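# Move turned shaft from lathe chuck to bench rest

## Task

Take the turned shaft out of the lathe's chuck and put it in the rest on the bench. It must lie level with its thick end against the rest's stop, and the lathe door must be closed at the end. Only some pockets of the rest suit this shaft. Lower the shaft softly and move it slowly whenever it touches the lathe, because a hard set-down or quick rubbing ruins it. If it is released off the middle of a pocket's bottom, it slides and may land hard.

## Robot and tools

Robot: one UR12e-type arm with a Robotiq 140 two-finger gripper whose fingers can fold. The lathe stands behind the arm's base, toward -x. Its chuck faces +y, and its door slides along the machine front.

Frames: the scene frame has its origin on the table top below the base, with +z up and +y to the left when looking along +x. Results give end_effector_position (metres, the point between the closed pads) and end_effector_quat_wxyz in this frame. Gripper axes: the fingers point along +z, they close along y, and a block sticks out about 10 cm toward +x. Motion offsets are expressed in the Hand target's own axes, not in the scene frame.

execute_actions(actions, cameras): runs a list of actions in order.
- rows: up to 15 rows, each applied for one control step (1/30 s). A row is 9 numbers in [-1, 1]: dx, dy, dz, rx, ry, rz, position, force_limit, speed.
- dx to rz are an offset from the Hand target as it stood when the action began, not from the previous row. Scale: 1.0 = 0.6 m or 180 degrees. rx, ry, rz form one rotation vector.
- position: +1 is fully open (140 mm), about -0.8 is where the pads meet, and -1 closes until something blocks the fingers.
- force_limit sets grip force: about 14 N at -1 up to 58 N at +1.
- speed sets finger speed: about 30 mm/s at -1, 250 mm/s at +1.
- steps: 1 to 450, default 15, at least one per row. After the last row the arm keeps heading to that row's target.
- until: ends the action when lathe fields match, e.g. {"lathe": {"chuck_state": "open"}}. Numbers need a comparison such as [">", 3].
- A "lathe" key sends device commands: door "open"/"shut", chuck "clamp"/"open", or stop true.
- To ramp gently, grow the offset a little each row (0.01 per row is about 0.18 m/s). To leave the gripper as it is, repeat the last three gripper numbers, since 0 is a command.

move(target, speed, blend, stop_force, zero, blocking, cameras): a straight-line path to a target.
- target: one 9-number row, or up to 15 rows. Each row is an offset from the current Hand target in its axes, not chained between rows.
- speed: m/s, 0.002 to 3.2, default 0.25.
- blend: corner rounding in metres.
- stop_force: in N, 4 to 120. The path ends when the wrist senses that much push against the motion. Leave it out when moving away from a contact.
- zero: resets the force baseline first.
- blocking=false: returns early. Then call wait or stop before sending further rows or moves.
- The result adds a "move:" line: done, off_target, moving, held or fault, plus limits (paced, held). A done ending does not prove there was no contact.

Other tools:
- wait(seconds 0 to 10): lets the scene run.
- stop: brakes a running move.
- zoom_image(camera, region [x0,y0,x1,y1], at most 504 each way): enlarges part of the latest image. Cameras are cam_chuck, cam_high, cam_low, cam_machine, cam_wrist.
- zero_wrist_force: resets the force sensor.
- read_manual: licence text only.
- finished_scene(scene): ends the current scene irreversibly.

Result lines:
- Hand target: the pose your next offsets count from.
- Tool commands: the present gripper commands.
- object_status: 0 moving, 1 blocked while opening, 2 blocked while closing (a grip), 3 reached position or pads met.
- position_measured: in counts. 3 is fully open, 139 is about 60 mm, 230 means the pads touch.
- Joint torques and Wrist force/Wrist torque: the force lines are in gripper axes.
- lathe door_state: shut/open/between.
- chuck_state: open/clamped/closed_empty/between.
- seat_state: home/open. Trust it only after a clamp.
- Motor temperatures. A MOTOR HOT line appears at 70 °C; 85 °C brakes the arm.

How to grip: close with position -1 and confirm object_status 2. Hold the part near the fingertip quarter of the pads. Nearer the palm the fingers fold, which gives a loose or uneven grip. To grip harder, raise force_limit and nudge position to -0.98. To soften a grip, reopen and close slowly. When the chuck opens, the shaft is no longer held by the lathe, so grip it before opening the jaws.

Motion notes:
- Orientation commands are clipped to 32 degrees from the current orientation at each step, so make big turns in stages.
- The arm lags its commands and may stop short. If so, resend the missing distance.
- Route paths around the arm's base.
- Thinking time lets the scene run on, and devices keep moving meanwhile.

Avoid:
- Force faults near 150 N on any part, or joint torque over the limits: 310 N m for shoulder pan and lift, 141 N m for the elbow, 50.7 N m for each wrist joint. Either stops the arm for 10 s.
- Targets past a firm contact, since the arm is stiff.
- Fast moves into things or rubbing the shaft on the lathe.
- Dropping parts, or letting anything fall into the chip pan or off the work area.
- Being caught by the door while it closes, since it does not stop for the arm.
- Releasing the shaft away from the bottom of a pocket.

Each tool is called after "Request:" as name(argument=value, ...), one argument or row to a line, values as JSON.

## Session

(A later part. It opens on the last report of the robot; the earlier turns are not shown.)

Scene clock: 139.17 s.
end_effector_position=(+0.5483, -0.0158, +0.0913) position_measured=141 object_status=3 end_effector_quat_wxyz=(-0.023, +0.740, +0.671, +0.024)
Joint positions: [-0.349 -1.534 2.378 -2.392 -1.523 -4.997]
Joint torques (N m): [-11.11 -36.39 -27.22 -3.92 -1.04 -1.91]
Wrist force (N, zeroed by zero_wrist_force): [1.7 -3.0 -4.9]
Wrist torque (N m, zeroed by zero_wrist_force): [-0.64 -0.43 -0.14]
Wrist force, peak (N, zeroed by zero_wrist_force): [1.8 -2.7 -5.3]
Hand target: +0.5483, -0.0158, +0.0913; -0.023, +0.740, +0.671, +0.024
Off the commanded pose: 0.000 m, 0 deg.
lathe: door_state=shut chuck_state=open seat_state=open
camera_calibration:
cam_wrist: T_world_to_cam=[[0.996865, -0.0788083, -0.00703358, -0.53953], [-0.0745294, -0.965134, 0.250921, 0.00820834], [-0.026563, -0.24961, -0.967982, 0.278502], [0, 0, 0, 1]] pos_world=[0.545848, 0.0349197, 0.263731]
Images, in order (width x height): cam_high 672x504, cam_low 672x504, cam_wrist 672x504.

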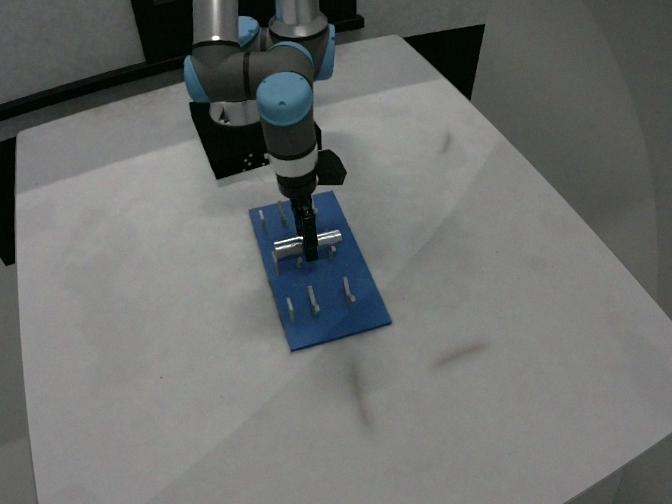

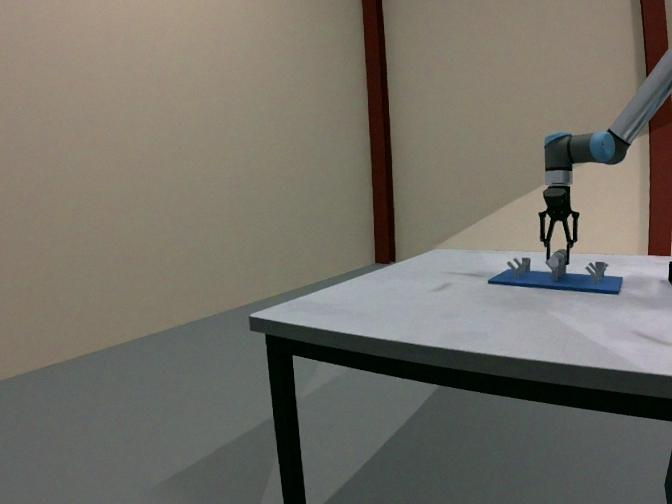

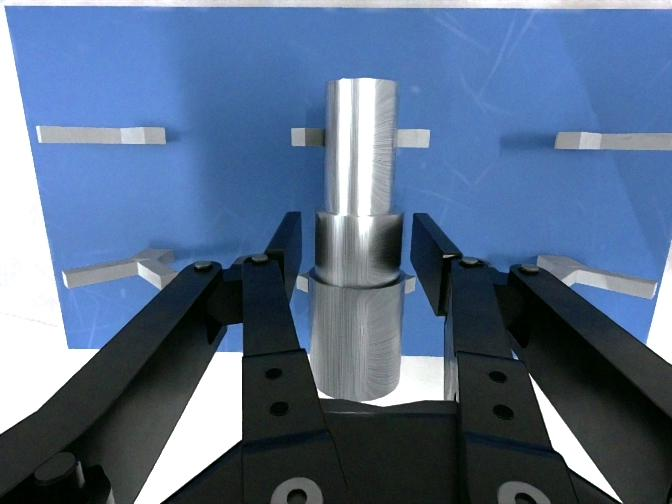

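Request:
move(
  target=[0.003, 0, -0.15, 0, 0, 0, -0.1, -1, -1],
  speed=0.08,
  cameras=["cam_wrist","cam_high","cam_low"],
)

Request:
zoom_image(
  camera="cam_high",
  region=[265, 220, 355, 280],
)

Request:
zoom_image(
  camera="cam_low",
  region=[530, 240, 590, 285],
)

Request:
zoom_image(
  camera="cam_wrist",
  region=[250, 60, 450, 360],
)

Scene clock: 141.27 s.
end_effector_position=(+0.5481, -0.0199, +0.1812) position_measured=141 object_status=3 end_effector_quat_wxyz=(-0.023, +0.740, +0.671, +0.024)
Joint positions: [-0.354 -1.67 2.295 -2.173 -1.524 -5.002]
Joint torques (N m): [-12.68 -42.92 -48.89 -1.94 -3.34 -1.71]
Wrist force (N, zeroed by zero_wrist_force): [1.7 -2.8 -4.7]
Wrist torque (N m, zeroed by zero_wrist_force): [-0.58 -0.45 -0.06]
Wrist force, peak (N, zeroed by zero_wrist_force): [1.3 -3.2 -5.9]
Hand target: +0.5481, -0.0199, +0.1813; -0.023, +0.740, +0.671, +0.024
Off the commanded pose: 0.000 m, 0 deg.
lathe: door_state=shut chuck_state=open seat_state=open
move: done
camera_calibration:
cam_wrist: T_world_to_cam=[[0.996865, -0.0788083, -0.00703358, -0.538921], [-0.0745294, -0.965134, 0.250921, -0.0183289], [-0.026563, -0.24961, -0.967982, 0.364492], [0, 0, 0, 1]] pos_world=[0.545548, 0.0308197, 0.353631]
Images, in order (width x height): cam_high 672x504, cam_low 672x504, cam_wrist 672x504.

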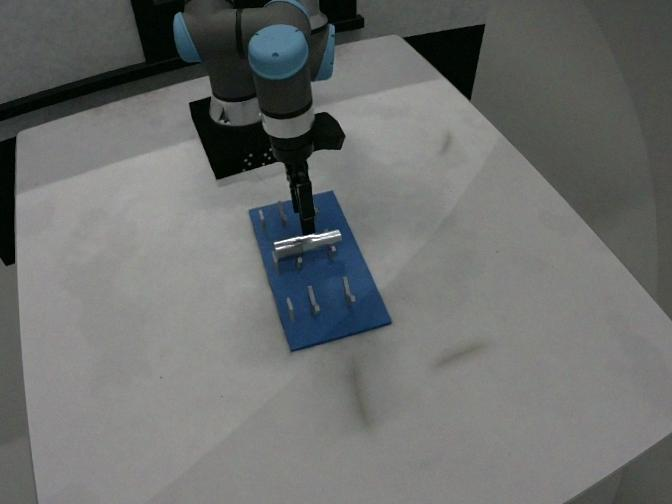

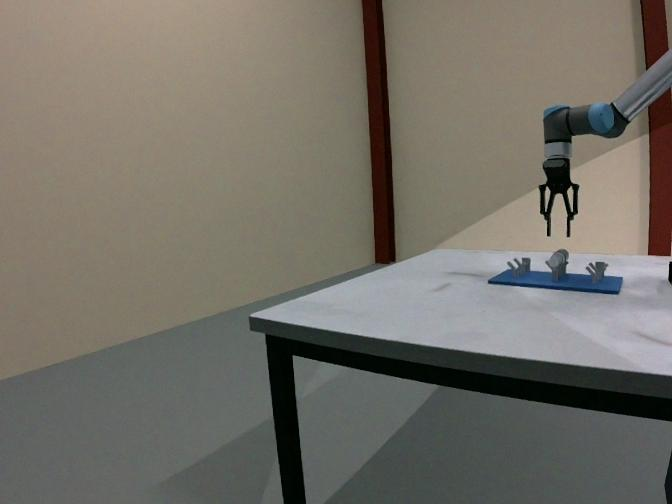

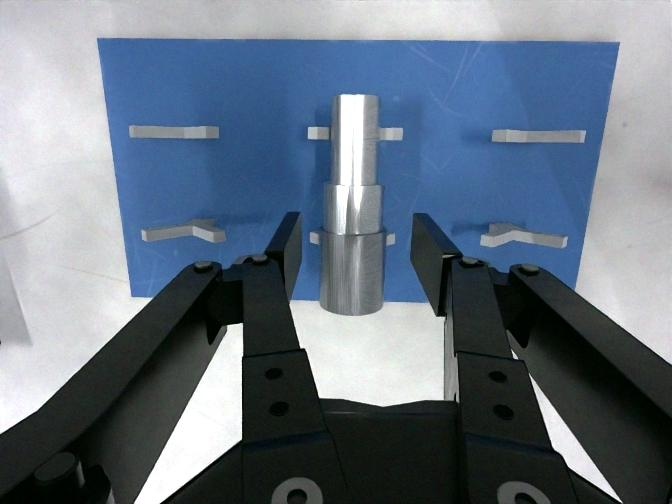

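Scaled by 5.600 from the camera's 672x504 image, which has a finer 960x720 frame.

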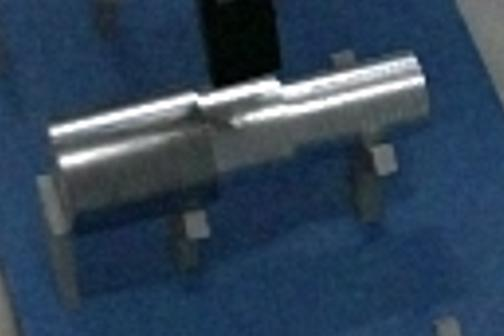

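Scaled by 8.400 from the camera's 672x504 image, which has a finer 960x720 frame.

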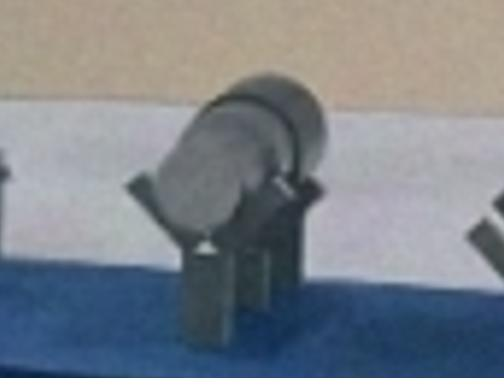

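Scaled by 1.680 from the camera's 672x504 image, which has a finer 960x720 frame.

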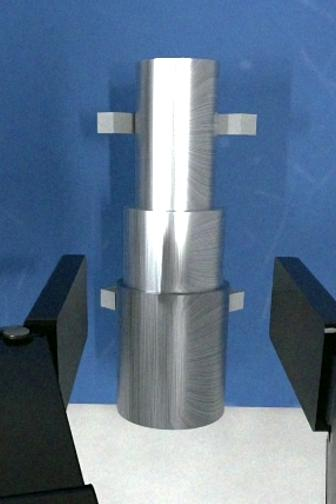

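Request:
move(
  target=[0.0145, 0.146, 0.045, 0.25, 0, 0, -0.1, -1, -1],
  speed=0.25,
  cameras=["cam_wrist"],
)

Request:
zoom_image(
  camera="cam_wrist",
  region=[210, 120, 460, 320],
)

Scene clock: 144.23 s.
end_effector_position=(+0.6362, -0.0180, +0.1548) position_measured=141 object_status=3 end_effector_quat_wxyz=(-0.304, +0.675, +0.629, -0.235)
Joint positions: [-0.226 -1.068 1.636 -1.347 -1.65 -4.863]
Joint torques (N m): [10.71 -69.46 -46.99 1.02 -3.88 2.17]
Wrist force (N, zeroed by zero_wrist_force): [2.5 -0.8 -7.1]
Wrist torque (N m, zeroed by zero_wrist_force): [-0.36 -0.66 -0.23]
Wrist force, peak (N, zeroed by zero_wrist_force): [2.5 -0.8 -7.1]
Hand target: +0.6362, -0.0180, +0.1548; -0.304, +0.675, +0.629, -0.235
Off the commanded pose: 0.000 m, 0 deg.
lathe: door_state=shut chuck_state=open seat_state=open
move: done
camera_calibration:
cam_wrist: T_world_to_cam=[[0.704231, -0.00360409, -0.709961, -0.330533], [0.141172, -0.979308, 0.145004, -0.124405], [-0.695793, -0.202343, -0.689151, 0.725137], [0, 0, 0, 1]] pos_world=[0.75488, 0.0237045, 0.283102]
Images, in order (width x height): cam_wrist 672x504.

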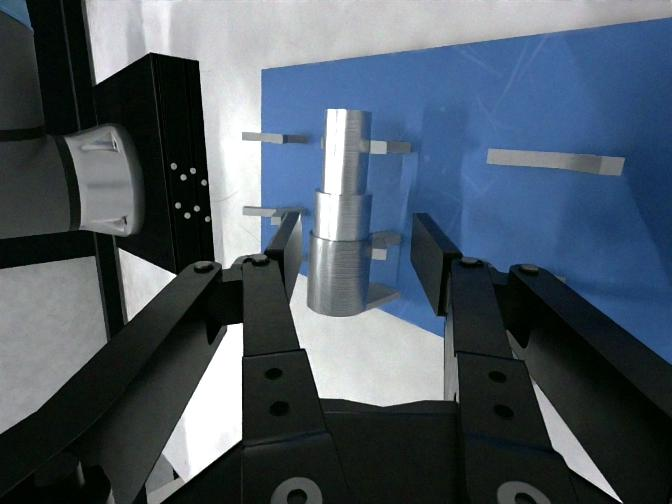

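Scaled by 2.016 from the camera's 672x504 image, which has a finer 960x720 frame.

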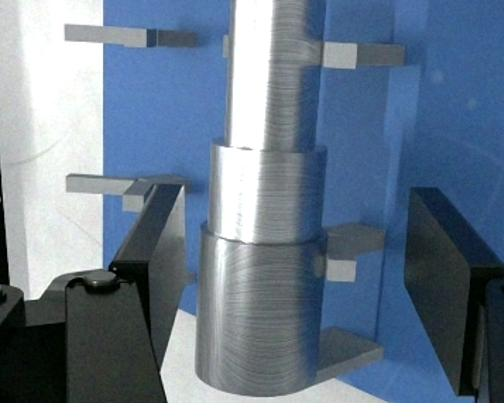

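Request:
finished_scene(
  scene=2,
)

The scene is finished: the task was done.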